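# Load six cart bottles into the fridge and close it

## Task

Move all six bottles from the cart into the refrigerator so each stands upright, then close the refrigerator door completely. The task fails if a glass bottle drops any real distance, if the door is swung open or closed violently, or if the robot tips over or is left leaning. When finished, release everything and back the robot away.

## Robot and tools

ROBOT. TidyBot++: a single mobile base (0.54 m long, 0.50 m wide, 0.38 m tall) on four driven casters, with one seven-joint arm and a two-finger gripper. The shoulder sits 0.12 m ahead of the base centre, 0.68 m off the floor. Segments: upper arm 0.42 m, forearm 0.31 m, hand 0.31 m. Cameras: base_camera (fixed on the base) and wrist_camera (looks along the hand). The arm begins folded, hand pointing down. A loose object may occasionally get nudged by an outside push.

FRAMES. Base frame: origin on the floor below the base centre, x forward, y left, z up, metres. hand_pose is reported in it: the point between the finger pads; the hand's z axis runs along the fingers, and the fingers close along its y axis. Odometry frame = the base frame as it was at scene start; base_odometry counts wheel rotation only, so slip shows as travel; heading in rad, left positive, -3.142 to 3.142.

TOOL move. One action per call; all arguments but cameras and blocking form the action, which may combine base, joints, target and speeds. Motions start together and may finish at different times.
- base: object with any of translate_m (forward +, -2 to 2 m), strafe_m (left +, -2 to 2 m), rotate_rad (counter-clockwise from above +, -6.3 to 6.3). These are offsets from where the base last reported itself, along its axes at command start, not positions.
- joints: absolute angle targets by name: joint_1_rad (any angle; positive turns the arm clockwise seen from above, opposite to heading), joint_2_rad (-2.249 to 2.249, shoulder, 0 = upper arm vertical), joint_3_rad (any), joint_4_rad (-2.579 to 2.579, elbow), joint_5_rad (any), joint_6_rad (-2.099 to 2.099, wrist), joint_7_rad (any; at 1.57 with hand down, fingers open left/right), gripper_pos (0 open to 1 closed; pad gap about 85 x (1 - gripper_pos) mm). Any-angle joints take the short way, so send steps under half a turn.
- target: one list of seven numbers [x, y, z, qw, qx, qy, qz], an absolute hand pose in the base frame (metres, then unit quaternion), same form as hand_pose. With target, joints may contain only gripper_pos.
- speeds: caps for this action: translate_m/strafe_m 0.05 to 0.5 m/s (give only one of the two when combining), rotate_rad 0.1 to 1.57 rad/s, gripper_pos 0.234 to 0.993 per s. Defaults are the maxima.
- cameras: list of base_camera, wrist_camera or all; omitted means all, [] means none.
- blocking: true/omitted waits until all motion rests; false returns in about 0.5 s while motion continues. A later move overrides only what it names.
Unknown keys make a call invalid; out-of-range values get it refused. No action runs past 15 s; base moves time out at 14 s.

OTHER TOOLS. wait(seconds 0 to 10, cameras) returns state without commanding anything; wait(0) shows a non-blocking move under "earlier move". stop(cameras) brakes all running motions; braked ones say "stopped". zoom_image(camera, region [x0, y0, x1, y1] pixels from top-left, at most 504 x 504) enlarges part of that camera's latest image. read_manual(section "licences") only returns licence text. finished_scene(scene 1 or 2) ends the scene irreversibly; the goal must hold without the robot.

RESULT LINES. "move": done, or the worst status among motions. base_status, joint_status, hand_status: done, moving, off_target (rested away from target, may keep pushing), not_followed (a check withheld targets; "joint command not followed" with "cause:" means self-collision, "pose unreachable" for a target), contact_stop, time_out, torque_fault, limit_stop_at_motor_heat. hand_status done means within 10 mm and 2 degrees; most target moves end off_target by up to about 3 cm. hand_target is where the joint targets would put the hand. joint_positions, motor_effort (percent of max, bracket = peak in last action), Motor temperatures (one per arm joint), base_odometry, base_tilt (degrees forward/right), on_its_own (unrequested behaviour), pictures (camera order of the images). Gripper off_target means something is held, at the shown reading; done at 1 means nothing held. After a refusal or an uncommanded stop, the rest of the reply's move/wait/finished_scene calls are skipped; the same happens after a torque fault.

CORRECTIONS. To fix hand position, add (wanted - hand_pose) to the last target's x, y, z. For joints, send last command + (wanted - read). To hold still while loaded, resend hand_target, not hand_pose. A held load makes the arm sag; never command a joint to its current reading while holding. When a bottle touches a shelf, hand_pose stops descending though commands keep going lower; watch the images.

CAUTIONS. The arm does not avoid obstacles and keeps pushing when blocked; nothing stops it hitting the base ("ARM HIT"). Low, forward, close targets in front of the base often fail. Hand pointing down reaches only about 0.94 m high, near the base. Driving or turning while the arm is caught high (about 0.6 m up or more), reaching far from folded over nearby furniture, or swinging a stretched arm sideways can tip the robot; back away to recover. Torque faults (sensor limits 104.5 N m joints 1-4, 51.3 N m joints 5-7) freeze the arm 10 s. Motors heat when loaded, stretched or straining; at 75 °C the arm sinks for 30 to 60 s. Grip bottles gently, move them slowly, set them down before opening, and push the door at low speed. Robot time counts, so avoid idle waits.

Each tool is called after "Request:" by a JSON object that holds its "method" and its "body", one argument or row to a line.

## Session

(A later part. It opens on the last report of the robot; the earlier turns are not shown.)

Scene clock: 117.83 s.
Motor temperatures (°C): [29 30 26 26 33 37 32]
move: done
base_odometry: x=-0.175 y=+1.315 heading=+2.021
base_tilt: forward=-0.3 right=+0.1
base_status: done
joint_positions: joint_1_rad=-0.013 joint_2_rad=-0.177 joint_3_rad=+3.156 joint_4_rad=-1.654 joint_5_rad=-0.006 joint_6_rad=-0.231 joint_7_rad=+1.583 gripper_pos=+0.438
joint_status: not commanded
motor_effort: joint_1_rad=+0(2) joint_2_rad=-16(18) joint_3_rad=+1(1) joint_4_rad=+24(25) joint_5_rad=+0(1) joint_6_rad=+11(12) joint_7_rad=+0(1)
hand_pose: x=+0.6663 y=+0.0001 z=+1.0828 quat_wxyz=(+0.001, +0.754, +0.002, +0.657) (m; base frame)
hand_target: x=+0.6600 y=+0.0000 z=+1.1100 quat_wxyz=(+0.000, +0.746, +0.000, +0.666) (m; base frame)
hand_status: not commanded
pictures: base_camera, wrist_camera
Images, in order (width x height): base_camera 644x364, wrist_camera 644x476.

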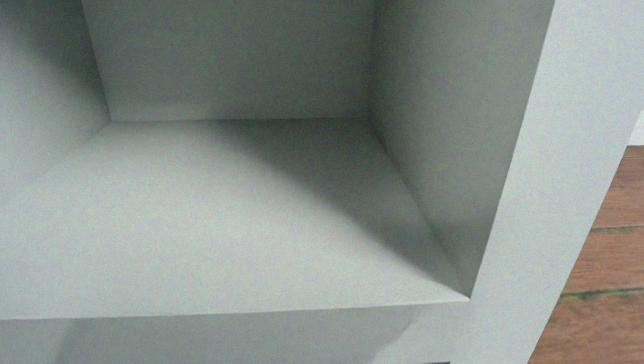

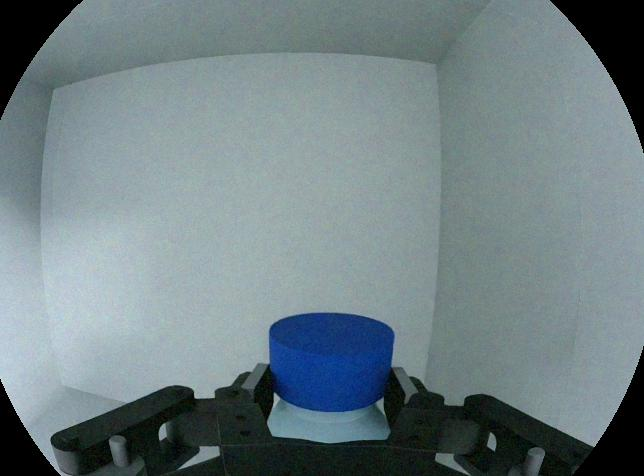

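Request:
{"method": "move", "body": {
  "base": {"translate_m": 0.09},
  "speeds": {"translate_m": 0.2},
  "cameras": []
}}

Request:
{"method": "move", "body": {
  "target": [0.66, 0.0, 1.06, 0.0, 0.746, 0.0, 0.666],
  "cameras": ["wrist_camera"]
}}

Scene clock: 119.47 s.
Motor temperatures (°C): [29 30 26 26 33 37 32]
move: done
base_odometry: x=-0.214 y=+1.396 heading=+2.021
base_tilt: forward=-0.3 right=+0.1
base_status: done
joint_positions: joint_1_rad=-0.013 joint_2_rad=-0.175 joint_3_rad=+3.156 joint_4_rad=-1.654 joint_5_rad=-0.006 joint_6_rad=-0.231 joint_7_rad=+1.583 gripper_pos=+0.438
joint_status: not commanded
motor_effort: joint_1_rad=+0(2) joint_2_rad=-15(18) joint_3_rad=+0(2) joint_4_rad=+24(25) joint_5_rad=+0(1) joint_6_rad=+10(12) joint_7_rad=+0(1)
hand_pose: x=+0.6671 y=+0.0001 z=+1.0817 quat_wxyz=(+0.001, +0.755, +0.002, +0.656) (m; base frame)
hand_target: x=+0.6600 y=+0.0000 z=+1.1100 quat_wxyz=(+0.000, +0.746, +0.000, +0.666) (m; base frame)
hand_status: not commanded
pictures: none
No camera images: "cameras" was empty.

Scene clock: 120.57 s.
Motor temperatures (°C): [29 30 26 26 33 37 32]
move: off_target
base_odometry: x=-0.214 y=+1.396 heading=+2.021
base_tilt: forward=-0.3 right=+0.1
base_status: not commanded
joint_positions: joint_1_rad=-0.013 joint_2_rad=-0.187 joint_3_rad=+3.156 joint_4_rad=-1.750 joint_5_rad=-0.006 joint_6_rad=-0.161 joint_7_rad=+1.583 gripper_pos=+0.438
joint_status: not commanded
motor_effort: joint_1_rad=+1(2) joint_2_rad=-12(16) joint_3_rad=+1(1) joint_4_rad=+21(24) joint_5_rad=+0(1) joint_6_rad=+8(11) joint_7_rad=+0(1)
hand_pose: x=+0.6631 y=+0.0000 z=+1.0502 quat_wxyz=(+0.001, +0.759, +0.002, +0.651) (m; base frame)
hand_target: x=+0.6600 y=+0.0000 z=+1.0600 quat_wxyz=(+0.000, +0.746, +0.000, +0.666) (m; base frame)
hand_status: off_target (0.010 m and 2.3 deg from the pose sent, 0.023 m and 1.5 deg at the start)
pictures: wrist_camera
Images, in order (width x height): wrist_camera 644x476.

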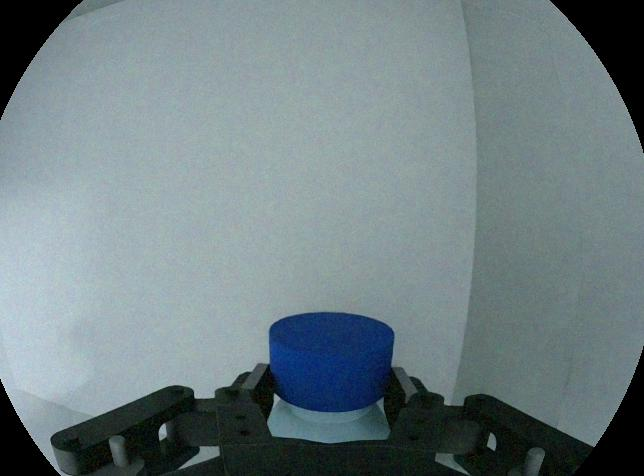

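Request:
{"method": "move", "body": {
  "target": [0.66, 0.0, 1.04, 0.0, 0.746, 0.0, 0.666],
  "cameras": []
}}

Request:
{"method": "move", "body": {
  "target": [0.66, 0.0, 1.02, 0.0, 0.746, 0.0, 0.666],
  "cameras": ["wrist_camera"]
}}

Scene clock: 121.87 s.
Motor temperatures (°C): [29 30 26 26 33 37 32]
move: done
base_odometry: x=-0.214 y=+1.396 heading=+2.021
base_tilt: forward=-0.3 right=+0.1
base_status: not commanded
joint_positions: joint_1_rad=-0.013 joint_2_rad=-0.193 joint_3_rad=+3.156 joint_4_rad=-1.795 joint_5_rad=-0.006 joint_6_rad=-0.082 joint_7_rad=+1.583 gripper_pos=+0.438
joint_status: not commanded
motor_effort: joint_1_rad=+1(2) joint_2_rad=-11(13) joint_3_rad=+1(2) joint_4_rad=+19(21) joint_5_rad=-1(1) joint_6_rad=+6(8) joint_7_rad=+1(1)
hand_pose: x=+0.6618 y=-0.0001 z=+1.0499 quat_wxyz=(+0.001, +0.746, +0.001, +0.666) (m; base frame)
hand_target: x=+0.6600 y=+0.0000 z=+1.0400 quat_wxyz=(+0.000, +0.746, +0.000, +0.666) (m; base frame)
hand_status: done (0.010 m and 0.2 deg from the pose sent, 0.011 m and 2.3 deg at the start)
pictures: none
No camera images: "cameras" was empty.

Scene clock: 122.63 s.
Motor temperatures (°C): [29 30 26 26 33 37 32]
move: off_target
base_odometry: x=-0.214 y=+1.396 heading=+2.021
base_tilt: forward=-0.3 right=+0.1
base_status: not commanded
joint_positions: joint_1_rad=-0.013 joint_2_rad=-0.201 joint_3_rad=+3.156 joint_4_rad=-1.841 joint_5_rad=-0.006 joint_6_rad=-0.003 joint_7_rad=+1.583 gripper_pos=+0.438
joint_status: not commanded
motor_effort: joint_1_rad=+2(2) joint_2_rad=-10(11) joint_3_rad=+1(2) joint_4_rad=+17(19) joint_5_rad=+0(1) joint_6_rad=+4(6) joint_7_rad=+0(1)
hand_pose: x=+0.6594 y=-0.0003 z=+1.0498 quat_wxyz=(+0.002, +0.732, +0.001, +0.681) (m; base frame)
hand_target: x=+0.6600 y=+0.0000 z=+1.0200 quat_wxyz=(+0.000, +0.746, +0.000, +0.666) (m; base frame)
hand_status: off_target (0.030 m and 2.4 deg from the pose sent, 0.030 m and 0.2 deg at the start)
pictures: wrist_camera
Images, in order (width x height): wrist_camera 644x476.

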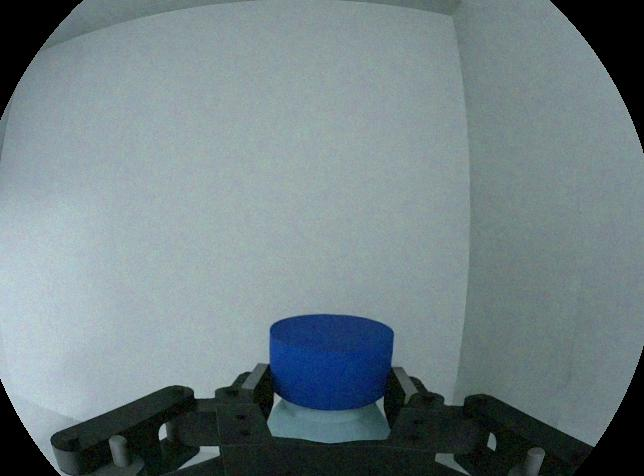

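Request:
{"method": "move", "body": {
  "target": [0.66, 0.0, 1.056, 0.0, 0.746, 0.0, 0.666],
  "cameras": []
}}

Request:
{"method": "move", "body": {
  "joints": {"gripper_pos": 0.2},
  "speeds": {"gripper_pos": 0.234},
  "cameras": ["wrist_camera"]
}}

Scene clock: 124.13 s.
Motor temperatures (°C): [29 30 26 26 33 37 32]
move: done
base_odometry: x=-0.214 y=+1.396 heading=+2.021
base_tilt: forward=-0.3 right=+0.1
base_status: not commanded
joint_positions: joint_1_rad=-0.013 joint_2_rad=-0.201 joint_3_rad=+3.156 joint_4_rad=-1.813 joint_5_rad=-0.006 joint_6_rad=-0.057 joint_7_rad=+1.583 gripper_pos=+0.438
joint_status: not commanded
motor_effort: joint_1_rad=+1(2) joint_2_rad=-12(13) joint_3_rad=+1(2) joint_4_rad=+21(21) joint_5_rad=+0(1) joint_6_rad=+8(9) joint_7_rad=+0(1)
hand_pose: x=+0.6591 y=-0.0002 z=+1.0507 quat_wxyz=(+0.002, +0.741, +0.001, +0.672) (m; base frame)
hand_target: x=+0.6600 y=+0.0000 z=+1.0560 quat_wxyz=(+0.000, +0.746, +0.000, +0.666) (m; base frame)
hand_status: done (0.005 m and 0.9 deg from the pose sent, 0.006 m and 2.4 deg at the start)
pictures: none
No camera images: "cameras" was empty.

Scene clock: 125.70 s.
Motor temperatures (°C): [29 30 26 26 33 37 32]
move: done
base_odometry: x=-0.214 y=+1.396 heading=+2.021
base_tilt: forward=-0.3 right=+0.1
base_status: not commanded
joint_positions: joint_1_rad=-0.013 joint_2_rad=-0.201 joint_3_rad=+3.156 joint_4_rad=-1.813 joint_5_rad=-0.006 joint_6_rad=-0.057 joint_7_rad=+1.583 gripper_pos=+0.200
joint_status: all done
motor_effort: joint_1_rad=+1(2) joint_2_rad=-12(13) joint_3_rad=+0(1) joint_4_rad=+21(21) joint_5_rad=-1(1) joint_6_rad=+8(9) joint_7_rad=+1(1)
hand_pose: x=+0.6591 y=-0.0002 z=+1.0507 quat_wxyz=(+0.002, +0.741, +0.001, +0.672) (m; base frame)
hand_target: x=+0.6600 y=+0.0000 z=+1.0560 quat_wxyz=(+0.000, +0.746, +0.000, +0.666) (m; base frame)
hand_status: not commanded
pictures: wrist_camera
Images, in order (width x height): wrist_camera 644x476.

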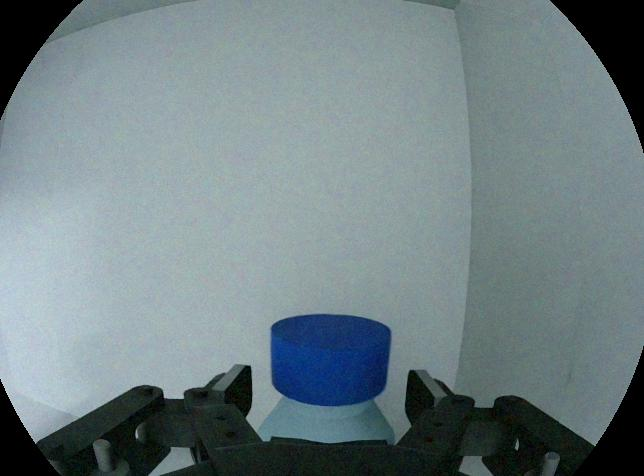

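Request:
{"method": "move", "body": {
  "base": {"translate_m": -0.45},
  "cameras": ["wrist_camera"]
}}

Request:
{"method": "move", "body": {
  "base": {"translate_m": -1.596, "strafe_m": -0.114, "rotate_rad": -1.286},
  "speeds": {"rotate_rad": 0.6},
  "joints": {"gripper_pos": 0.0},
  "cameras": ["wrist_camera"]
}}

Request:
{"method": "move", "body": {
  "target": [0.67, 0.0, 0.915, 0.0, 0.766, 0.0, 0.643],
  "cameras": ["wrist_camera"]
}}

Scene clock: 130.03 s.
Motor temperatures (°C): [29 30 26 26 33 37 32]
move: done
base_odometry: x=-0.018 y=+0.990 heading=+2.021
base_tilt: forward=-0.3 right=+0.1
base_status: done
joint_positions: joint_1_rad=-0.013 joint_2_rad=-0.210 joint_3_rad=+3.156 joint_4_rad=-1.813 joint_5_rad=-0.006 joint_6_rad=-0.057 joint_7_rad=+1.583 gripper_pos=+0.200
joint_status: not commanded
motor_effort: joint_1_rad=+1(4) joint_2_rad=-12(15) joint_3_rad=+1(4) joint_4_rad=+21(22) joint_5_rad=-1(1) joint_6_rad=+7(9) joint_7_rad=+0(1)
hand_pose: x=+0.6556 y=-0.0005 z=+1.0561 quat_wxyz=(+0.002, +0.738, +0.001, +0.675) (m; base frame)
hand_target: x=+0.6600 y=+0.0000 z=+1.0560 quat_wxyz=(+0.000, +0.746, +0.000, +0.666) (m; base frame)
hand_status: not commanded
pictures: wrist_camera
Images, in order (width x height): wrist_camera 644x476.

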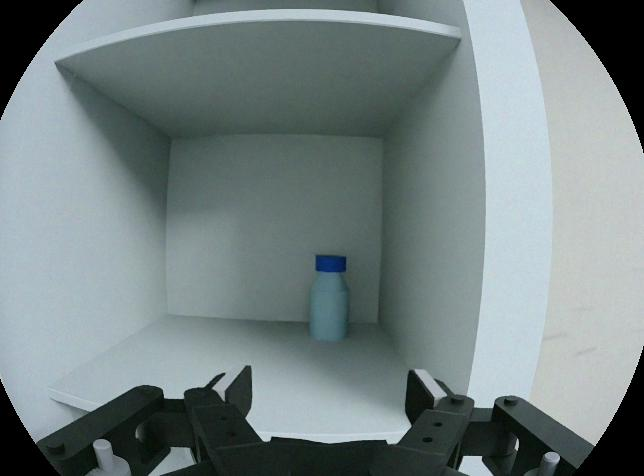

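Scene clock: 134.37 s.
Motor temperatures (°C): [29 30 26 26 33 37 32]
move: done
base_odometry: x=+0.779 y=-0.397 heading=+0.734
base_tilt: forward=-0.3 right=+0.1
base_status: done
joint_positions: joint_1_rad=-0.015 joint_2_rad=-0.204 joint_3_rad=+3.156 joint_4_rad=-1.812 joint_5_rad=-0.006 joint_6_rad=-0.057 joint_7_rad=+1.583 gripper_pos=+0.000
joint_status: all done
motor_effort: joint_1_rad=+1(3) joint_2_rad=-12(15) joint_3_rad=+0(4) joint_4_rad=+21(21) joint_5_rad=+0(1) joint_6_rad=+8(9) joint_7_rad=+1(1)
hand_pose: x=+0.6580 y=+0.0004 z=+1.0526 quat_wxyz=(+0.001, +0.740, +0.002, +0.673) (m; base frame)
hand_target: x=+0.6600 y=+0.0000 z=+1.0560 quat_wxyz=(+0.000, +0.746, +0.000, +0.666) (m; base frame)
hand_status: not commanded
pictures: wrist_camera
Images, in order (width x height): wrist_camera 644x476.

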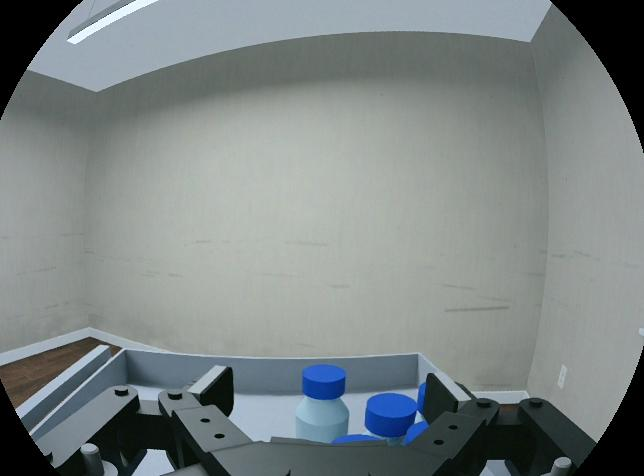

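Scene clock: 136.07 s.
Motor temperatures (°C): [29 30 26 26 33 37 32]
move: done
base_odometry: x=+0.779 y=-0.397 heading=+0.734
base_tilt: forward=-0.3 right=+0.1
base_status: not commanded
joint_positions: joint_1_rad=-0.015 joint_2_rad=-0.115 joint_3_rad=+3.156 joint_4_rad=-2.086 joint_5_rad=-0.006 joint_6_rad=+0.208 joint_7_rad=+1.583 gripper_pos=+0.000
joint_status: not commanded
motor_effort: joint_1_rad=+1(1) joint_2_rad=-14(15) joint_3_rad=+1(1) joint_4_rad=+20(21) joint_5_rad=+0(1) joint_6_rad=+7(9) joint_7_rad=+0(1)
hand_pose: x=+0.6660 y=+0.0005 z=+0.9180 quat_wxyz=(+0.002, +0.772, +0.002, +0.636) (m; base frame)
hand_target: x=+0.6700 y=+0.0000 z=+0.9150 quat_wxyz=(+0.000, +0.766, +0.000, +0.643) (m; base frame)
hand_status: done (0.005 m and 1.1 deg from the pose sent, 0.138 m and 4.6 deg at the start)
pictures: wrist_camera
Images, in order (width x height): wrist_camera 644x476.

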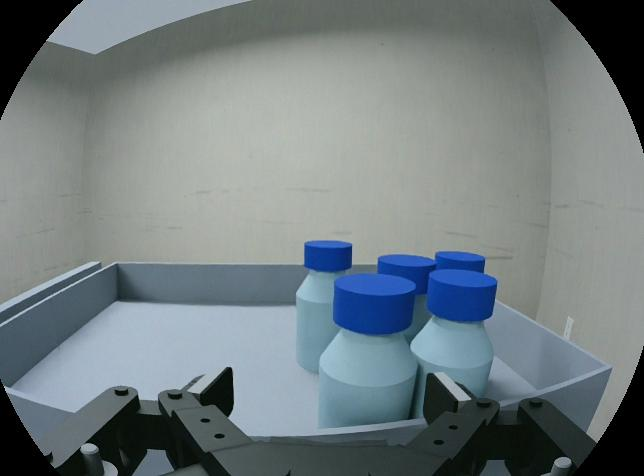

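Request:
{"method": "move", "body": {
  "base": {"strafe_m": -0.027},
  "target": [0.67, 0.0, 0.91, 0.0, 0.757, 0.0, 0.653],
  "cameras": ["wrist_camera"]
}}

Request:
{"method": "move", "body": {
  "base": {"translate_m": 0.075},
  "speeds": {"translate_m": 0.15},
  "joints": {"gripper_pos": 0.15},
  "cameras": ["wrist_camera"]
}}

Scene clock: 138.37 s.
Motor temperatures (°C): [29 30 26 26 33 37 32]
move: off_target
base_odometry: x=+0.797 y=-0.418 heading=+0.733
base_tilt: forward=-0.3 right=+0.1
base_status: done
joint_positions: joint_1_rad=-0.009 joint_2_rad=-0.109 joint_3_rad=+3.159 joint_4_rad=-2.121 joint_5_rad=-0.006 joint_6_rad=+0.291 joint_7_rad=+1.583 gripper_pos=+0.000
joint_status: not commanded
motor_effort: joint_1_rad=+1(3) joint_2_rad=-14(14) joint_3_rad=+0(2) joint_4_rad=+19(20) joint_5_rad=+1(1) joint_6_rad=+8(9) joint_7_rad=+0(1)
hand_pose: x=+0.6657 y=-0.0044 z=+0.9192 quat_wxyz=(+0.005, +0.758, -0.002, +0.652) (m; base frame)
hand_target: x=+0.6700 y=+0.0000 z=+0.9100 quat_wxyz=(+0.000, +0.757, +0.000, +0.653) (m; base frame)
hand_status: off_target (0.011 m and 0.6 deg from the pose sent, 0.009 m and 2.6 deg at the start)
pictures: wrist_camera
Images, in order (width x height): wrist_camera 644x476.

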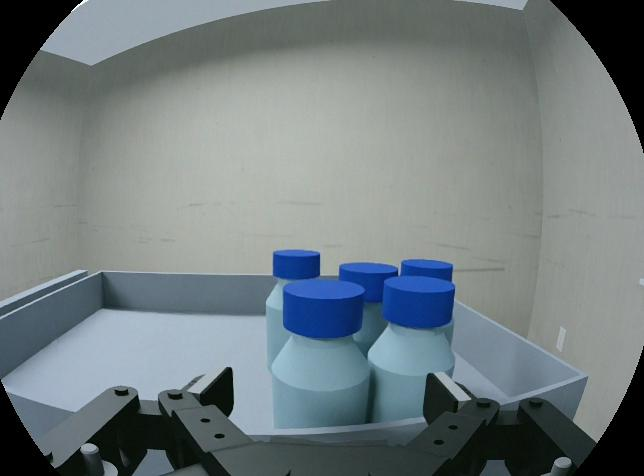

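Scene clock: 139.47 s.
Motor temperatures (°C): [29 30 26 26 33 37 32]
move: done
base_odometry: x=+0.853 y=-0.368 heading=+0.733
base_tilt: forward=-0.3 right=+0.1
base_status: done
joint_positions: joint_1_rad=-0.009 joint_2_rad=-0.097 joint_3_rad=+3.159 joint_4_rad=-2.122 joint_5_rad=-0.006 joint_6_rad=+0.292 joint_7_rad=+1.583 gripper_pos=+0.152
joint_status: all done
motor_effort: joint_1_rad=+0(1) joint_2_rad=-14(16) joint_3_rad=+0(1) joint_4_rad=+19(20) joint_5_rad=-1(1) joint_6_rad=+8(9) joint_7_rad=+0(1)
hand_pose: x=+0.6681 y=-0.0044 z=+0.9127 quat_wxyz=(+0.005, +0.762, -0.002, +0.648) (m; base frame)
hand_target: x=+0.6700 y=+0.0000 z=+0.9100 quat_wxyz=(+0.000, +0.757, +0.000, +0.653) (m; base frame)
hand_status: not commanded
pictures: wrist_camera
Images, in order (width x height): wrist_camera 644x476.

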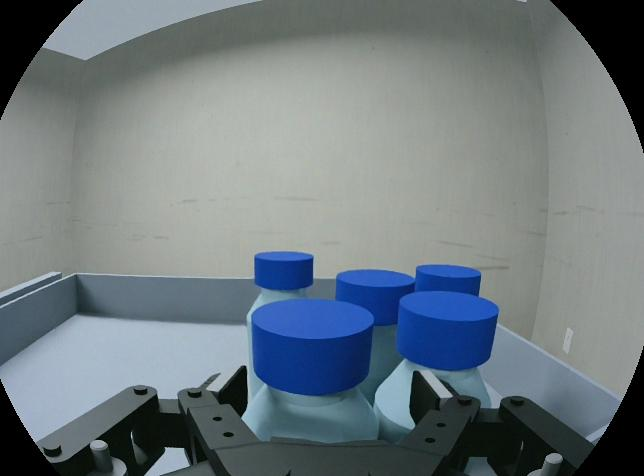

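Request:
{"method": "move", "body": {
  "base": {"strafe_m": 0.007, "translate_m": 0.006},
  "target": [0.67, 0.0, 0.925, 0.0, 0.757, 0.0, 0.653],
  "cameras": ["wrist_camera"]
}}

Scene clock: 140.60 s.
Motor temperatures (°C): [29 30 26 26 33 37 32]
move: done
base_odometry: x=+0.853 y=-0.358 heading=+0.733
base_tilt: forward=-0.3 right=+0.1
base_status: done
joint_positions: joint_1_rad=-0.010 joint_2_rad=-0.099 joint_3_rad=+3.159 joint_4_rad=-2.116 joint_5_rad=-0.006 joint_6_rad=+0.289 joint_7_rad=+1.583 gripper_pos=+0.152
joint_status: not commanded
motor_effort: joint_1_rad=+1(2) joint_2_rad=-13(16) joint_3_rad=+0(2) joint_4_rad=+19(20) joint_5_rad=+0(1) joint_6_rad=+7(9) joint_7_rad=+0(1)
hand_pose: x=+0.6687 y=-0.0039 z=+0.9162 quat_wxyz=(+0.005, +0.760, -0.001, +0.649) (m; base frame)
hand_target: x=+0.6700 y=+0.0000 z=+0.9250 quat_wxyz=(+0.000, +0.757, +0.000, +0.653) (m; base frame)
hand_status: done (0.010 m and 0.8 deg from the pose sent, 0.013 m and 1.0 deg at the start)
pictures: wrist_camera
Images, in order (width x height): wrist_camera 644x476.

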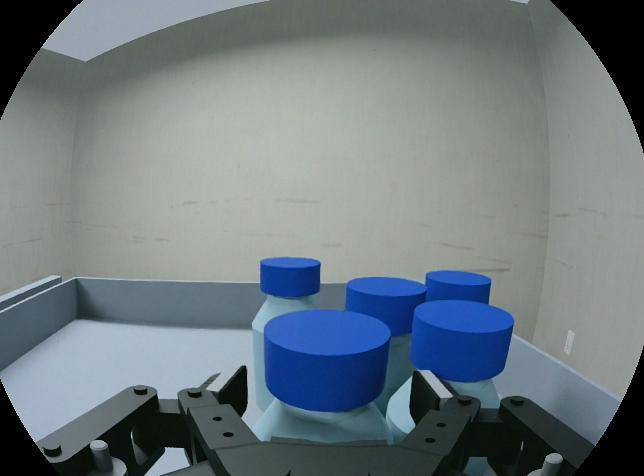

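Request:
{"method": "move", "body": {
  "joints": {"gripper_pos": 0.49},
  "speeds": {"gripper_pos": 0.234},
  "cameras": []
}}

Request:
{"method": "move", "body": {
  "target": [0.66, 0.0, 1.11, 0.0, 0.75, 0.0, 0.661],
  "cameras": ["wrist_camera"]
}}

Scene clock: 142.73 s.
Motor temperatures (°C): [29 30 26 26 33 37 32]
move: off_target
base_odometry: x=+0.853 y=-0.358 heading=+0.733
base_tilt: forward=-0.3 right=+0.1
base_status: not commanded
joint_positions: joint_1_rad=-0.011 joint_2_rad=-0.100 joint_3_rad=+3.159 joint_4_rad=-2.116 joint_5_rad=-0.006 joint_6_rad=+0.289 joint_7_rad=+1.583 gripper_pos=+0.441
joint_status: gripper_pos off_target (ended at +0.441, target +0.490)
motor_effort: joint_1_rad=+2(2) joint_2_rad=-12(15) joint_3_rad=+1(2) joint_4_rad=+18(19) joint_5_rad=+0(1) joint_6_rad=+7(9) joint_7_rad=+0(1)
hand_pose: x=+0.6685 y=-0.0031 z=+0.9166 quat_wxyz=(+0.004, +0.760, -0.001, +0.650) (m; base frame)
hand_target: x=+0.6700 y=+0.0000 z=+0.9250 quat_wxyz=(+0.000, +0.757, +0.000, +0.653) (m; base frame)
hand_status: not commanded
pictures: none
No camera images: "cameras" was empty.

Scene clock: 144.73 s.
Motor temperatures (°C): [29 30 26 26 33 37 32]
move: off_target
base_odometry: x=+0.853 y=-0.358 heading=+0.733
base_tilt: forward=-0.3 right=+0.1
base_status: not commanded
joint_positions: joint_1_rad=-0.011 joint_2_rad=-0.166 joint_3_rad=+3.159 joint_4_rad=-1.644 joint_5_rad=-0.006 joint_6_rad=-0.246 joint_7_rad=+1.583 gripper_pos=+0.442
joint_status: not commanded
motor_effort: joint_1_rad=+0(2) joint_2_rad=-15(20) joint_3_rad=+0(2) joint_4_rad=+24(25) joint_5_rad=+0(1) joint_6_rad=+11(13) joint_7_rad=+0(1)
hand_pose: x=+0.6704 y=-0.0029 z=+1.0781 quat_wxyz=(+0.003, +0.759, +0.000, +0.651) (m; base frame)
hand_target: x=+0.6600 y=+0.0000 z=+1.1100 quat_wxyz=(+0.000, +0.750, +0.000, +0.661) (m; base frame)
hand_status: off_target (0.034 m and 1.6 deg from the pose sent, 0.194 m and 1.8 deg at the start)
pictures: wrist_camera
Images, in order (width x height): wrist_camera 644x476.

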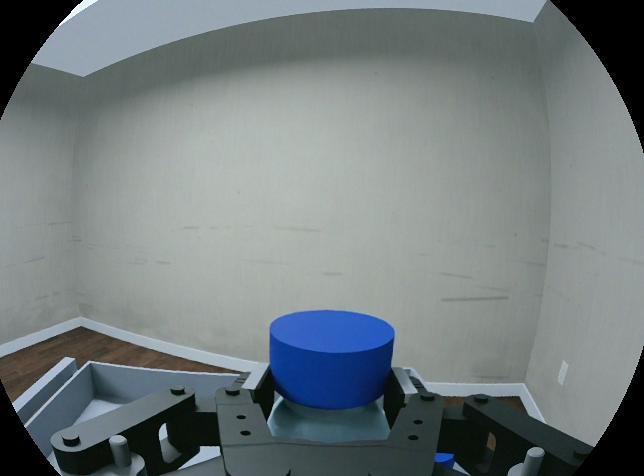

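Request:
{"method": "move", "body": {
  "base": {"translate_m": -0.45},
  "cameras": []
}}

Request:
{"method": "move", "body": {
  "base": {"translate_m": 0.509, "strafe_m": 0.913, "rotate_rad": 1.287},
  "speeds": {"rotate_rad": 0.5},
  "target": [0.66, 0.24, 1.11, 0.0, 0.75, 0.0, 0.661]
}}

Scene clock: 147.97 s.
Motor temperatures (°C): [29 30 26 26 33 37 32]
move: done
base_odometry: x=+0.518 y=-0.659 heading=+0.732
base_tilt: forward=-0.3 right=+0.1
base_status: done
joint_positions: joint_1_rad=-0.011 joint_2_rad=-0.183 joint_3_rad=+3.159 joint_4_rad=-1.642 joint_5_rad=-0.006 joint_6_rad=-0.254 joint_7_rad=+1.583 gripper_pos=+0.442
joint_status: not commanded
motor_effort: joint_1_rad=+1(3) joint_2_rad=-15(22) joint_3_rad=+0(3) joint_4_rad=+24(25) joint_5_rad=+0(1) joint_6_rad=+11(12) joint_7_rad=+0(1)
hand_pose: x=+0.6630 y=-0.0029 z=+1.0871 quat_wxyz=(+0.003, +0.755, +0.000, +0.655) (m; base frame)
hand_target: x=+0.6600 y=+0.0000 z=+1.1100 quat_wxyz=(+0.000, +0.750, +0.000, +0.661) (m; base frame)
hand_status: not commanded
pictures: none
No camera images: "cameras" was empty.

Scene clock: 151.40 s.
Motor temperatures (°C): [29 30 26 26 33 37 32]
move: off_target
base_odometry: x=+0.286 y=+0.360 heading=+2.021
base_tilt: forward=-0.3 right=+0.1
base_status: done
joint_positions: joint_1_rad=+1.324 joint_2_rad=-0.514 joint_3_rad=+1.895 joint_4_rad=-1.393 joint_5_rad=-0.302 joint_6_rad=-0.440 joint_7_rad=+1.433 gripper_pos=+0.442
joint_status: not commanded
motor_effort: joint_1_rad=+1(3) joint_2_rad=+14(19) joint_3_rad=+11(13) joint_4_rad=+20(25) joint_5_rad=+0(2) joint_6_rad=+11(12) joint_7_rad=+0(1)
hand_pose: x=+0.6661 y=+0.2117 z=+1.1027 quat_wxyz=(+0.034, +0.747, +0.008, +0.663) (m; base frame)
hand_target: x=+0.6600 y=+0.2400 z=+1.1100 quat_wxyz=(+0.000, +0.750, +0.000, +0.661) (m; base frame)
hand_status: off_target (0.030 m and 4.0 deg from the pose sent, 0.244 m and 0.9 deg at the start)
pictures: base_camera, wrist_camera
Images, in order (width x height): base_camera 644x364, wrist_camera 644x476.

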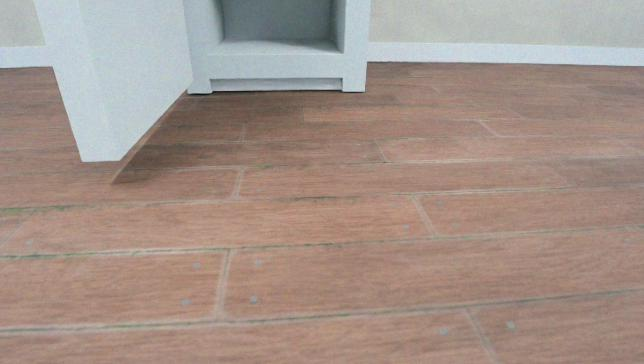

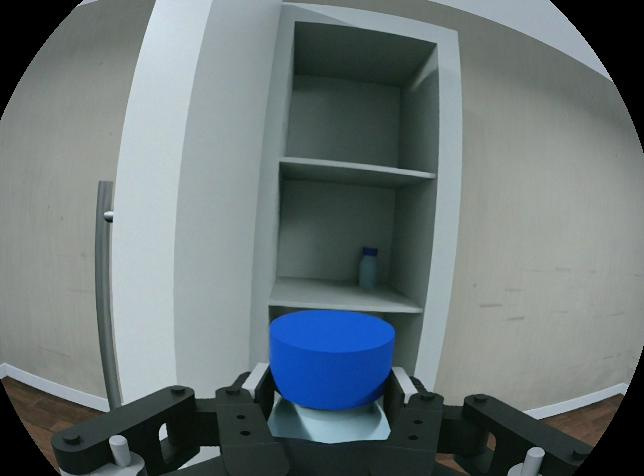

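Request:
{"method": "move", "body": {
  "target": [0.655, 0.265, 1.11, -0.034, 0.752, -0.008, 0.658],
  "cameras": ["wrist_camera"]
}}

Scene clock: 153.33 s.
Motor temperatures (°C): [29 30 26 26 33 37 32]
move: off_target
base_odometry: x=+0.286 y=+0.360 heading=+2.021
base_tilt: forward=-0.3 right=+0.1
base_status: not commanded
joint_positions: joint_1_rad=+1.323 joint_2_rad=-0.523 joint_3_rad=+1.893 joint_4_rad=-1.372 joint_5_rad=-0.365 joint_6_rad=-0.464 joint_7_rad=+1.406 gripper_pos=+0.442
joint_status: not commanded
motor_effort: joint_1_rad=+1(2) joint_2_rad=+13(15) joint_3_rad=+11(12) joint_4_rad=+20(22) joint_5_rad=+1(1) joint_6_rad=+11(11) joint_7_rad=+0(1)
hand_pose: x=+0.6629 y=+0.2303 z=+1.1034 quat_wxyz=(-0.003, +0.750, -0.007, +0.661) (m; base frame)
hand_target: x=+0.6550 y=+0.2650 z=+1.1100 quat_wxyz=(-0.034, +0.752, -0.008, +0.658) (m; base frame)
hand_status: off_target (0.036 m and 3.6 deg from the pose sent, 0.055 m and 8.0 deg at the start)
pictures: wrist_camera
Images, in order (width x height): wrist_camera 644x476.

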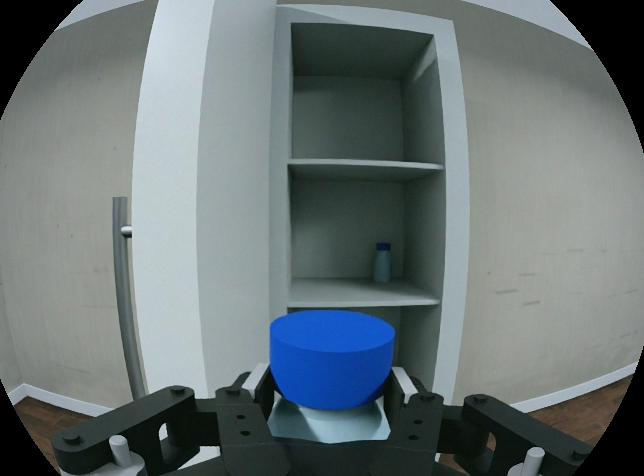

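Request:
{"method": "move", "body": {
  "base": {"translate_m": 0.85}
}}

Scene clock: 156.67 s.
Motor temperatures (°C): [29 30 26 26 33 37 32]
move: done
base_odometry: x=-0.083 y=+1.126 heading=+2.020
base_tilt: forward=-0.3 right=+0.1
base_status: done
joint_positions: joint_1_rad=+1.323 joint_2_rad=-0.524 joint_3_rad=+1.893 joint_4_rad=-1.370 joint_5_rad=-0.365 joint_6_rad=-0.466 joint_7_rad=+1.406 gripper_pos=+0.442
joint_status: not commanded
motor_effort: joint_1_rad=+1(4) joint_2_rad=+14(17) joint_3_rad=+11(12) joint_4_rad=+20(21) joint_5_rad=+0(2) joint_6_rad=+11(12) joint_7_rad=+1(1)
hand_pose: x=+0.6625 y=+0.2316 z=+1.1036 quat_wxyz=(-0.002, +0.750, -0.006, +0.661) (m; base frame)
hand_target: x=+0.6550 y=+0.2650 z=+1.1100 quat_wxyz=(-0.034, +0.752, -0.008, +0.658) (m; base frame)
hand_status: not commanded
pictures: base_camera, wrist_camera
Images, in order (width x height): base_camera 644x364, wrist_camera 644x476.

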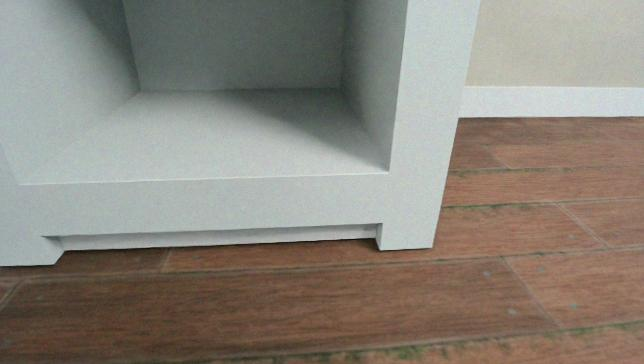

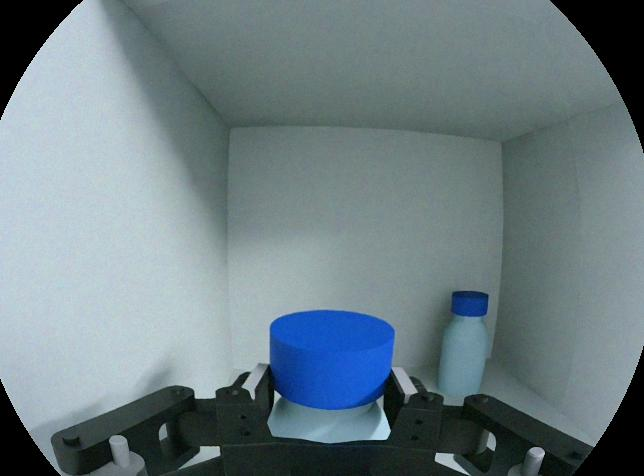

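Request:
{"method": "move", "body": {
  "base": {"translate_m": 0.3},
  "speeds": {"translate_m": 0.25},
  "cameras": ["wrist_camera"]
}}

Request:
{"method": "move", "body": {
  "target": [0.655, 0.265, 1.065, -0.034, 0.752, -0.008, 0.658],
  "cameras": ["wrist_camera"]
}}

Scene clock: 159.40 s.
Motor temperatures (°C): [29 30 26 26 33 37 32]
move: done
base_odometry: x=-0.214 y=+1.396 heading=+2.020
base_tilt: forward=-0.3 right=+0.1
base_status: done
joint_positions: joint_1_rad=+1.324 joint_2_rad=-0.525 joint_3_rad=+1.893 joint_4_rad=-1.370 joint_5_rad=-0.365 joint_6_rad=-0.466 joint_7_rad=+1.406 gripper_pos=+0.442
joint_status: not commanded
motor_effort: joint_1_rad=+0(3) joint_2_rad=+14(16) joint_3_rad=+11(12) joint_4_rad=+20(21) joint_5_rad=+1(2) joint_6_rad=+11(12) joint_7_rad=+0(1)
hand_pose: x=+0.6625 y=+0.2317 z=+1.1037 quat_wxyz=(-0.002, +0.750, -0.006, +0.661) (m; base frame)
hand_target: x=+0.6550 y=+0.2650 z=+1.1100 quat_wxyz=(-0.034, +0.752, -0.008, +0.658) (m; base frame)
hand_status: not commanded
pictures: wrist_camera
Images, in order (width x height): wrist_camera 644x476.

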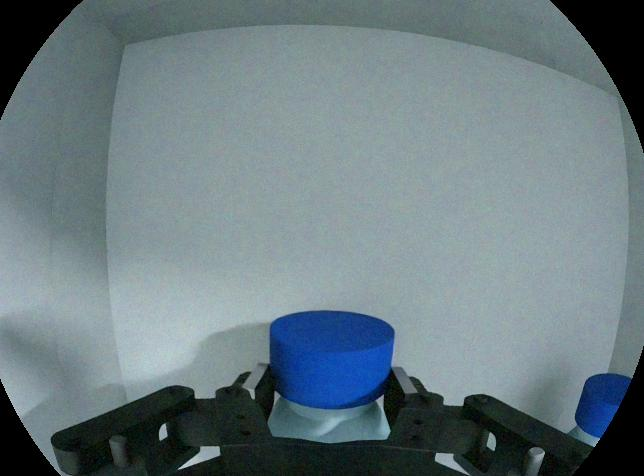

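Scene clock: 160.47 s.
Motor temperatures (°C): [29 30 26 26 33 37 32]
move: off_target
base_odometry: x=-0.214 y=+1.396 heading=+2.020
base_tilt: forward=-0.3 right=+0.1
base_status: not commanded
joint_positions: joint_1_rad=+1.285 joint_2_rad=-0.536 joint_3_rad=+1.877 joint_4_rad=-1.475 joint_5_rad=-0.365 joint_6_rad=-0.435 joint_7_rad=+1.381 gripper_pos=+0.442
joint_status: not commanded
motor_effort: joint_1_rad=+1(1) joint_2_rad=+15(15) joint_3_rad=+11(12) joint_4_rad=+21(22) joint_5_rad=+1(1) joint_6_rad=+11(12) joint_7_rad=+0(1)
hand_pose: x=+0.6583 y=+0.2354 z=+1.0519 quat_wxyz=(-0.010, +0.772, -0.012, +0.636) (m; base frame)
hand_target: x=+0.6550 y=+0.2650 z=+1.0650 quat_wxyz=(-0.034, +0.752, -0.008, +0.658) (m; base frame)
hand_status: off_target (0.033 m and 4.4 deg from the pose sent, 0.052 m and 3.7 deg at the start)
pictures: wrist_camera
Images, in order (width x height): wrist_camera 644x476.

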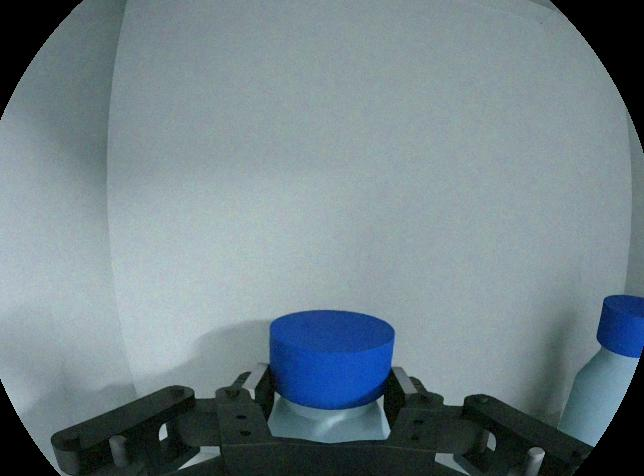

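Request:
{"method": "move", "body": {
  "target": [0.655, 0.262, 1.065, -0.022, 0.736, 0.002, 0.675],
  "cameras": ["wrist_camera"]
}}

Scene clock: 161.67 s.
Motor temperatures (°C): [29 30 26 26 33 37 32]
move: off_target
base_odometry: x=-0.214 y=+1.396 heading=+2.020
base_tilt: forward=-0.3 right=+0.1
base_status: not commanded
joint_positions: joint_1_rad=+1.269 joint_2_rad=-0.545 joint_3_rad=+1.877 joint_4_rad=-1.521 joint_5_rad=-0.365 joint_6_rad=-0.353 joint_7_rad=+1.380 gripper_pos=+0.442
joint_status: not commanded
motor_effort: joint_1_rad=+1(1) joint_2_rad=+14(15) joint_3_rad=+11(12) joint_4_rad=+20(21) joint_5_rad=+1(1) joint_6_rad=+10(12) joint_7_rad=-1(1)
hand_pose: x=+0.6588 y=+0.2376 z=+1.0514 quat_wxyz=(-0.011, +0.758, -0.008, +0.652) (m; base frame)
hand_target: x=+0.6550 y=+0.2620 z=+1.0650 quat_wxyz=(-0.022, +0.737, +0.002, +0.676) (m; base frame)
hand_status: off_target (0.028 m and 4.0 deg from the pose sent, 0.030 m and 6.4 deg at the start)
pictures: wrist_camera
Images, in order (width x height): wrist_camera 644x476.

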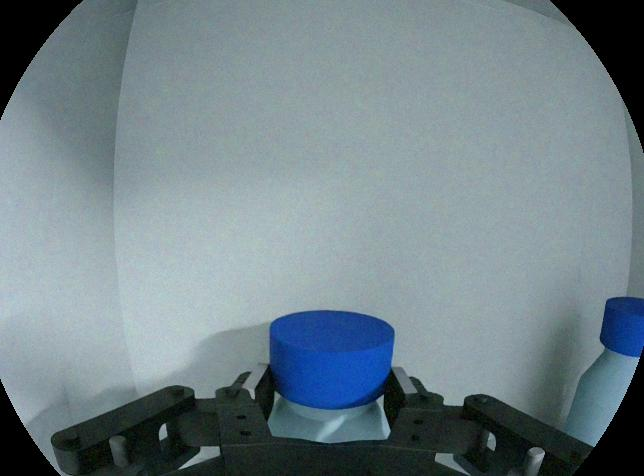

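Request:
{"method": "move", "body": {
  "target": [0.655, 0.262, 1.05, -0.018, 0.737, 0.006, 0.676],
  "cameras": []
}}

Request:
{"method": "move", "body": {
  "target": [0.655, 0.262, 1.04, -0.018, 0.737, 0.006, 0.676],
  "cameras": ["wrist_camera"]
}}

Scene clock: 162.70 s.
Motor temperatures (°C): [29 30 26 26 33 37 32]
move: off_target
base_odometry: x=-0.214 y=+1.396 heading=+2.020
base_tilt: forward=-0.3 right=+0.1
base_status: not commanded
joint_positions: joint_1_rad=+1.261 joint_2_rad=-0.552 joint_3_rad=+1.875 joint_4_rad=-1.556 joint_5_rad=-0.365 joint_6_rad=-0.300 joint_7_rad=+1.379 gripper_pos=+0.442
joint_status: not commanded
motor_effort: joint_1_rad=+0(1) joint_2_rad=+14(15) joint_3_rad=+11(12) joint_4_rad=+19(21) joint_5_rad=+0(1) joint_6_rad=+10(11) joint_7_rad=+0(1)
hand_pose: x=+0.6593 y=+0.2369 z=+1.0480 quat_wxyz=(-0.010, +0.750, -0.007, +0.661) (m; base frame)
hand_target: x=+0.6550 y=+0.2620 z=+1.0500 quat_wxyz=(-0.018, +0.737, +0.006, +0.676) (m; base frame)
hand_status: off_target (0.026 m and 2.9 deg from the pose sent, 0.025 m and 4.0 deg at the start)
pictures: none
No camera images: "cameras" was empty.

Scene clock: 163.33 s.
Motor temperatures (°C): [29 30 26 26 33 37 32]
move: off_target
base_odometry: x=-0.214 y=+1.396 heading=+2.020
base_tilt: forward=-0.3 right=+0.1
base_status: not commanded
joint_positions: joint_1_rad=+1.258 joint_2_rad=-0.556 joint_3_rad=+1.873 joint_4_rad=-1.577 joint_5_rad=-0.365 joint_6_rad=-0.261 joint_7_rad=+1.375 gripper_pos=+0.442
joint_status: not commanded
motor_effort: joint_1_rad=+1(1) joint_2_rad=+14(15) joint_3_rad=+10(11) joint_4_rad=+18(19) joint_5_rad=+1(1) joint_6_rad=+8(10) joint_7_rad=+0(1)
hand_pose: x=+0.6597 y=+0.2369 z=+1.0476 quat_wxyz=(-0.011, +0.743, -0.007, +0.669) (m; base frame)
hand_target: x=+0.6550 y=+0.2620 z=+1.0400 quat_wxyz=(-0.018, +0.737, +0.006, +0.676) (m; base frame)
hand_status: off_target (0.027 m and 2.0 deg from the pose sent, 0.027 m and 2.9 deg at the start)
pictures: wrist_camera
Images, in order (width x height): wrist_camera 644x476.

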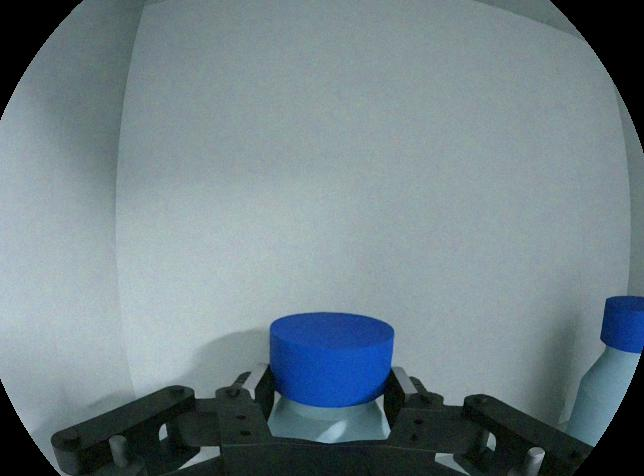

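Request:
{"method": "move", "body": {
  "target": [0.655, 0.262, 1.045, -0.01, 0.75, 0.01, 0.661],
  "cameras": []
}}

Request:
{"method": "move", "body": {
  "joints": {"gripper_pos": 0.2},
  "speeds": {"gripper_pos": 0.234},
  "cameras": ["wrist_camera"]
}}

Scene clock: 164.63 s.
Motor temperatures (°C): [29 30 26 26 33 37 32]
move: off_target
base_odometry: x=-0.214 y=+1.396 heading=+2.020
base_tilt: forward=-0.3 right=+0.1
base_status: not commanded
joint_positions: joint_1_rad=+1.261 joint_2_rad=-0.556 joint_3_rad=+1.873 joint_4_rad=-1.566 joint_5_rad=-0.365 joint_6_rad=-0.281 joint_7_rad=+1.375 gripper_pos=+0.442
joint_status: not commanded
motor_effort: joint_1_rad=-1(1) joint_2_rad=+13(14) joint_3_rad=+9(10) joint_4_rad=+19(19) joint_5_rad=-1(2) joint_6_rad=+8(9) joint_7_rad=-1(1)
hand_pose: x=+0.6595 y=+0.2378 z=+1.0477 quat_wxyz=(-0.010, +0.747, -0.007, +0.665) (m; base frame)
hand_target: x=+0.6550 y=+0.2620 z=+1.0450 quat_wxyz=(-0.010, +0.750, +0.010, +0.661) (m; base frame)
hand_status: off_target (0.025 m and 2.1 deg from the pose sent, 0.026 m and 2.3 deg at the start)
pictures: none
No camera images: "cameras" was empty.

Scene clock: 166.20 s.
Motor temperatures (°C): [29 30 26 26 33 37 32]
move: done
base_odometry: x=-0.214 y=+1.396 heading=+2.020
base_tilt: forward=-0.3 right=+0.1
base_status: not commanded
joint_positions: joint_1_rad=+1.261 joint_2_rad=-0.556 joint_3_rad=+1.871 joint_4_rad=-1.566 joint_5_rad=-0.365 joint_6_rad=-0.281 joint_7_rad=+1.375 gripper_pos=+0.200
joint_status: all done
motor_effort: joint_1_rad=+0(2) joint_2_rad=+13(15) joint_3_rad=+10(11) joint_4_rad=+18(20) joint_5_rad=+0(1) joint_6_rad=+8(10) joint_7_rad=+0(1)
hand_pose: x=+0.6594 y=+0.2394 z=+1.0470 quat_wxyz=(-0.011, +0.747, -0.006, +0.665) (m; base frame)
hand_target: x=+0.6550 y=+0.2620 z=+1.0450 quat_wxyz=(-0.010, +0.750, +0.010, +0.661) (m; base frame)
hand_status: not commanded
pictures: wrist_camera
Images, in order (width x height): wrist_camera 644x476.

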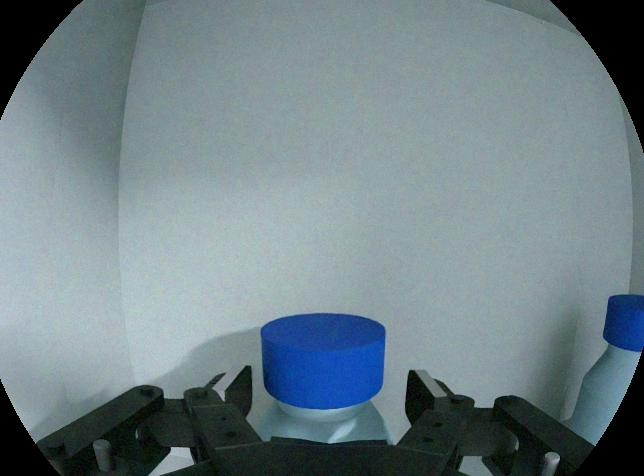

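Request:
{"method": "move", "body": {
  "base": {"translate_m": -0.45},
  "cameras": ["wrist_camera"]
}}

Scene clock: 170.97 s.
Motor temperatures (°C): [29 30 26 26 33 37 32]
move: done
base_odometry: x=-0.018 y=+0.991 heading=+2.021
base_tilt: forward=-0.3 right=+0.1
base_status: done
joint_positions: joint_1_rad=+1.257 joint_2_rad=-0.559 joint_3_rad=+1.869 joint_4_rad=-1.565 joint_5_rad=-0.365 joint_6_rad=-0.281 joint_7_rad=+1.375 gripper_pos=+0.200
joint_status: not commanded
motor_effort: joint_1_rad=+0(5) joint_2_rad=+14(18) joint_3_rad=+10(13) joint_4_rad=+18(20) joint_5_rad=+0(1) joint_6_rad=+7(9) joint_7_rad=+0(1)
hand_pose: x=+0.6581 y=+0.2434 z=+1.0466 quat_wxyz=(-0.012, +0.747, -0.003, +0.665) (m; base frame)
hand_target: x=+0.6550 y=+0.2620 z=+1.0450 quat_wxyz=(-0.010, +0.750, +0.010, +0.661) (m; base frame)
hand_status: not commanded
pictures: wrist_camera
Images, in order (width x height): wrist_camera 644x476.

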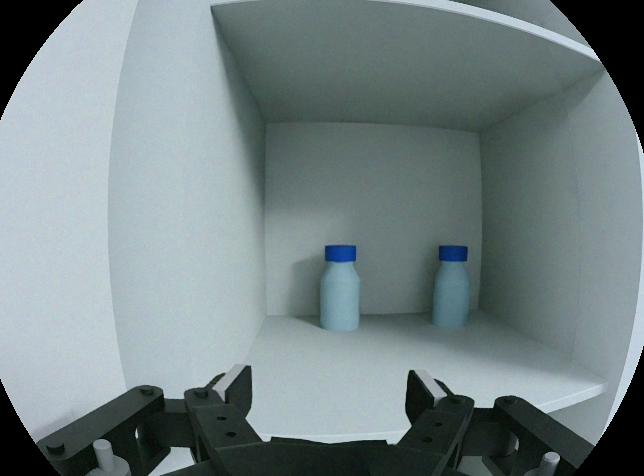

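Request:
{"method": "move", "body": {
  "base": {"translate_m": -0.7},
  "joints": {"gripper_pos": 0},
  "cameras": []
}}

Request:
{"method": "move", "body": {
  "base": {"translate_m": -0.896, "strafe_m": -0.114, "rotate_rad": -1.287},
  "speeds": {"rotate_rad": 0.6},
  "joints": {"joint_1_rad": -0.01, "joint_2_rad": -0.2, "joint_3_rad": 3.15, "joint_4_rad": -1.81, "joint_5_rad": -0.006, "joint_6_rad": -0.057, "joint_7_rad": 1.583}
}}

Request:
{"method": "move", "body": {
  "target": [0.67, 0, 0.92, 0, 0.76, 0, 0.65]
}}

Scene clock: 174.77 s.
Motor temperatures (°C): [29 30 26 26 33 37 32]
move: done
base_odometry: x=+0.287 y=+0.361 heading=+2.021
base_tilt: forward=-0.3 right=+0.1
base_status: done
joint_positions: joint_1_rad=+1.258 joint_2_rad=-0.559 joint_3_rad=+1.869 joint_4_rad=-1.565 joint_5_rad=-0.365 joint_6_rad=-0.281 joint_7_rad=+1.375 gripper_pos=+0.000
joint_status: all done
motor_effort: joint_1_rad=+1(3) joint_2_rad=+14(15) joint_3_rad=+10(11) joint_4_rad=+18(19) joint_5_rad=+0(1) joint_6_rad=+8(9) joint_7_rad=+0(1)
hand_pose: x=+0.6584 y=+0.2428 z=+1.0466 quat_wxyz=(-0.011, +0.747, -0.004, +0.665) (m; base frame)
hand_target: x=+0.6550 y=+0.2620 z=+1.0450 quat_wxyz=(-0.010, +0.750, +0.010, +0.661) (m; base frame)
hand_status: not commanded
pictures: none
No camera images: "cameras" was empty.

Scene clock: 178.03 s.
Motor temperatures (°C): [29 30 26 26 33 37 32]
move: done
base_odometry: x=+0.779 y=-0.397 heading=+0.734
base_tilt: forward=-0.3 right=+0.1
base_status: done
joint_positions: joint_1_rad=+0.002 joint_2_rad=-0.223 joint_3_rad=+3.142 joint_4_rad=-1.789 joint_5_rad=-0.049 joint_6_rad=-0.106 joint_7_rad=+1.537 gripper_pos=+0.000
joint_status: all done
motor_effort: joint_1_rad=+1(2) joint_2_rad=-12(18) joint_3_rad=+1(13) joint_4_rad=+21(22) joint_5_rad=+0(2) joint_6_rad=+8(9) joint_7_rad=+0(2)
hand_pose: x=+0.6501 y=+0.0017 z=+1.0622 quat_wxyz=(-0.029, +0.741, -0.030, +0.670) (m; base frame)
hand_target: x=+0.6595 y=+0.0018 z=+1.0520 quat_wxyz=(+0.001, +0.740, +0.003, +0.672) (m; base frame)
hand_status: not commanded
pictures: base_camera, wrist_camera
Images, in order (width x height): base_camera 644x364, wrist_camera 644x476.

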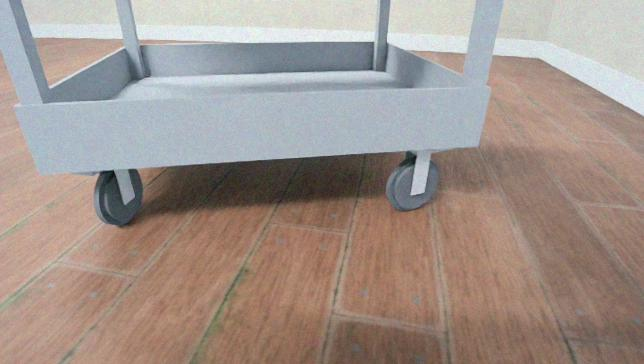

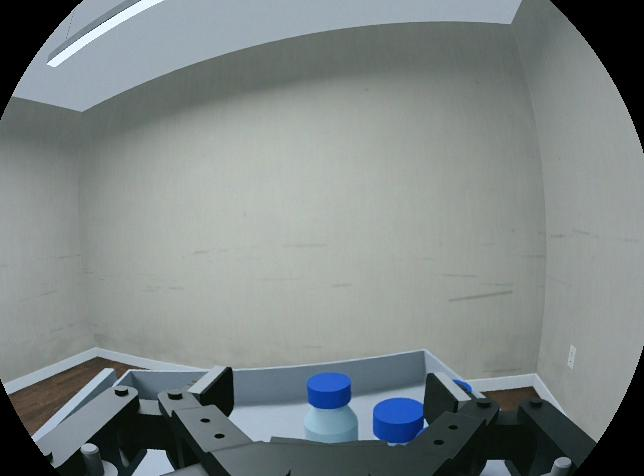

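Scene clock: 179.70 s.
Motor temperatures (°C): [29 30 26 26 33 37 32]
move: off_target
base_odometry: x=+0.779 y=-0.397 heading=+0.734
base_tilt: forward=-0.3 right=+0.1
base_status: not commanded
joint_positions: joint_1_rad=+0.000 joint_2_rad=-0.117 joint_3_rad=+3.142 joint_4_rad=-2.089 joint_5_rad=-0.032 joint_6_rad=+0.228 joint_7_rad=+1.537 gripper_pos=+0.000
joint_status: not commanded
motor_effort: joint_1_rad=+0(1) joint_2_rad=-14(16) joint_3_rad=+0(1) joint_4_rad=+20(21) joint_5_rad=+0(1) joint_6_rad=+8(9) joint_7_rad=+0(1)
hand_pose: x=+0.6660 y=-0.0015 z=+0.9233 quat_wxyz=(-0.018, +0.765, -0.027, +0.643) (m; base frame)
hand_target: x=+0.6700 y=+0.0000 z=+0.9200 quat_wxyz=(+0.000, +0.760, +0.000, +0.650) (m; base frame)
hand_status: off_target (0.005 m and 3.9 deg from the pose sent, 0.144 m and 5.7 deg at the start)
pictures: base_camera, wrist_camera
Images, in order (width x height): base_camera 644x364, wrist_camera 644x476.

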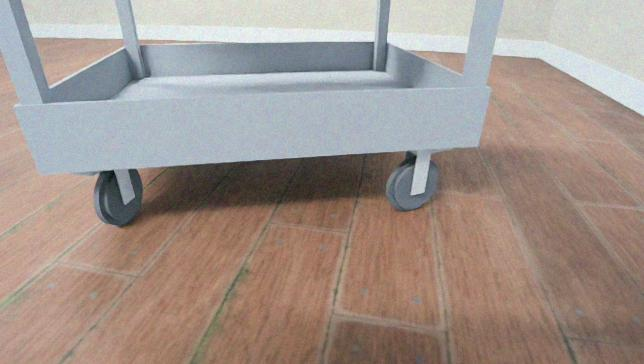

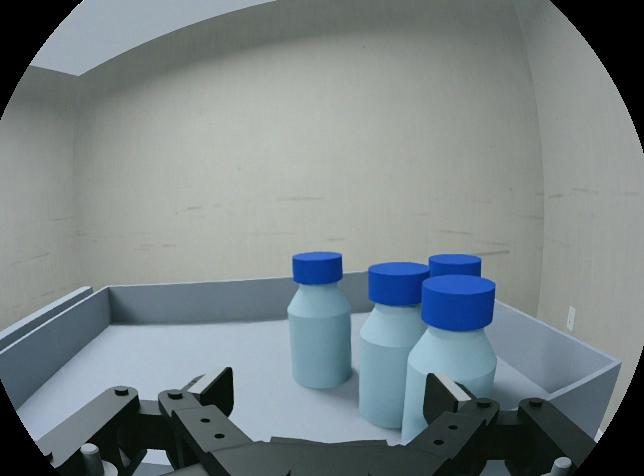

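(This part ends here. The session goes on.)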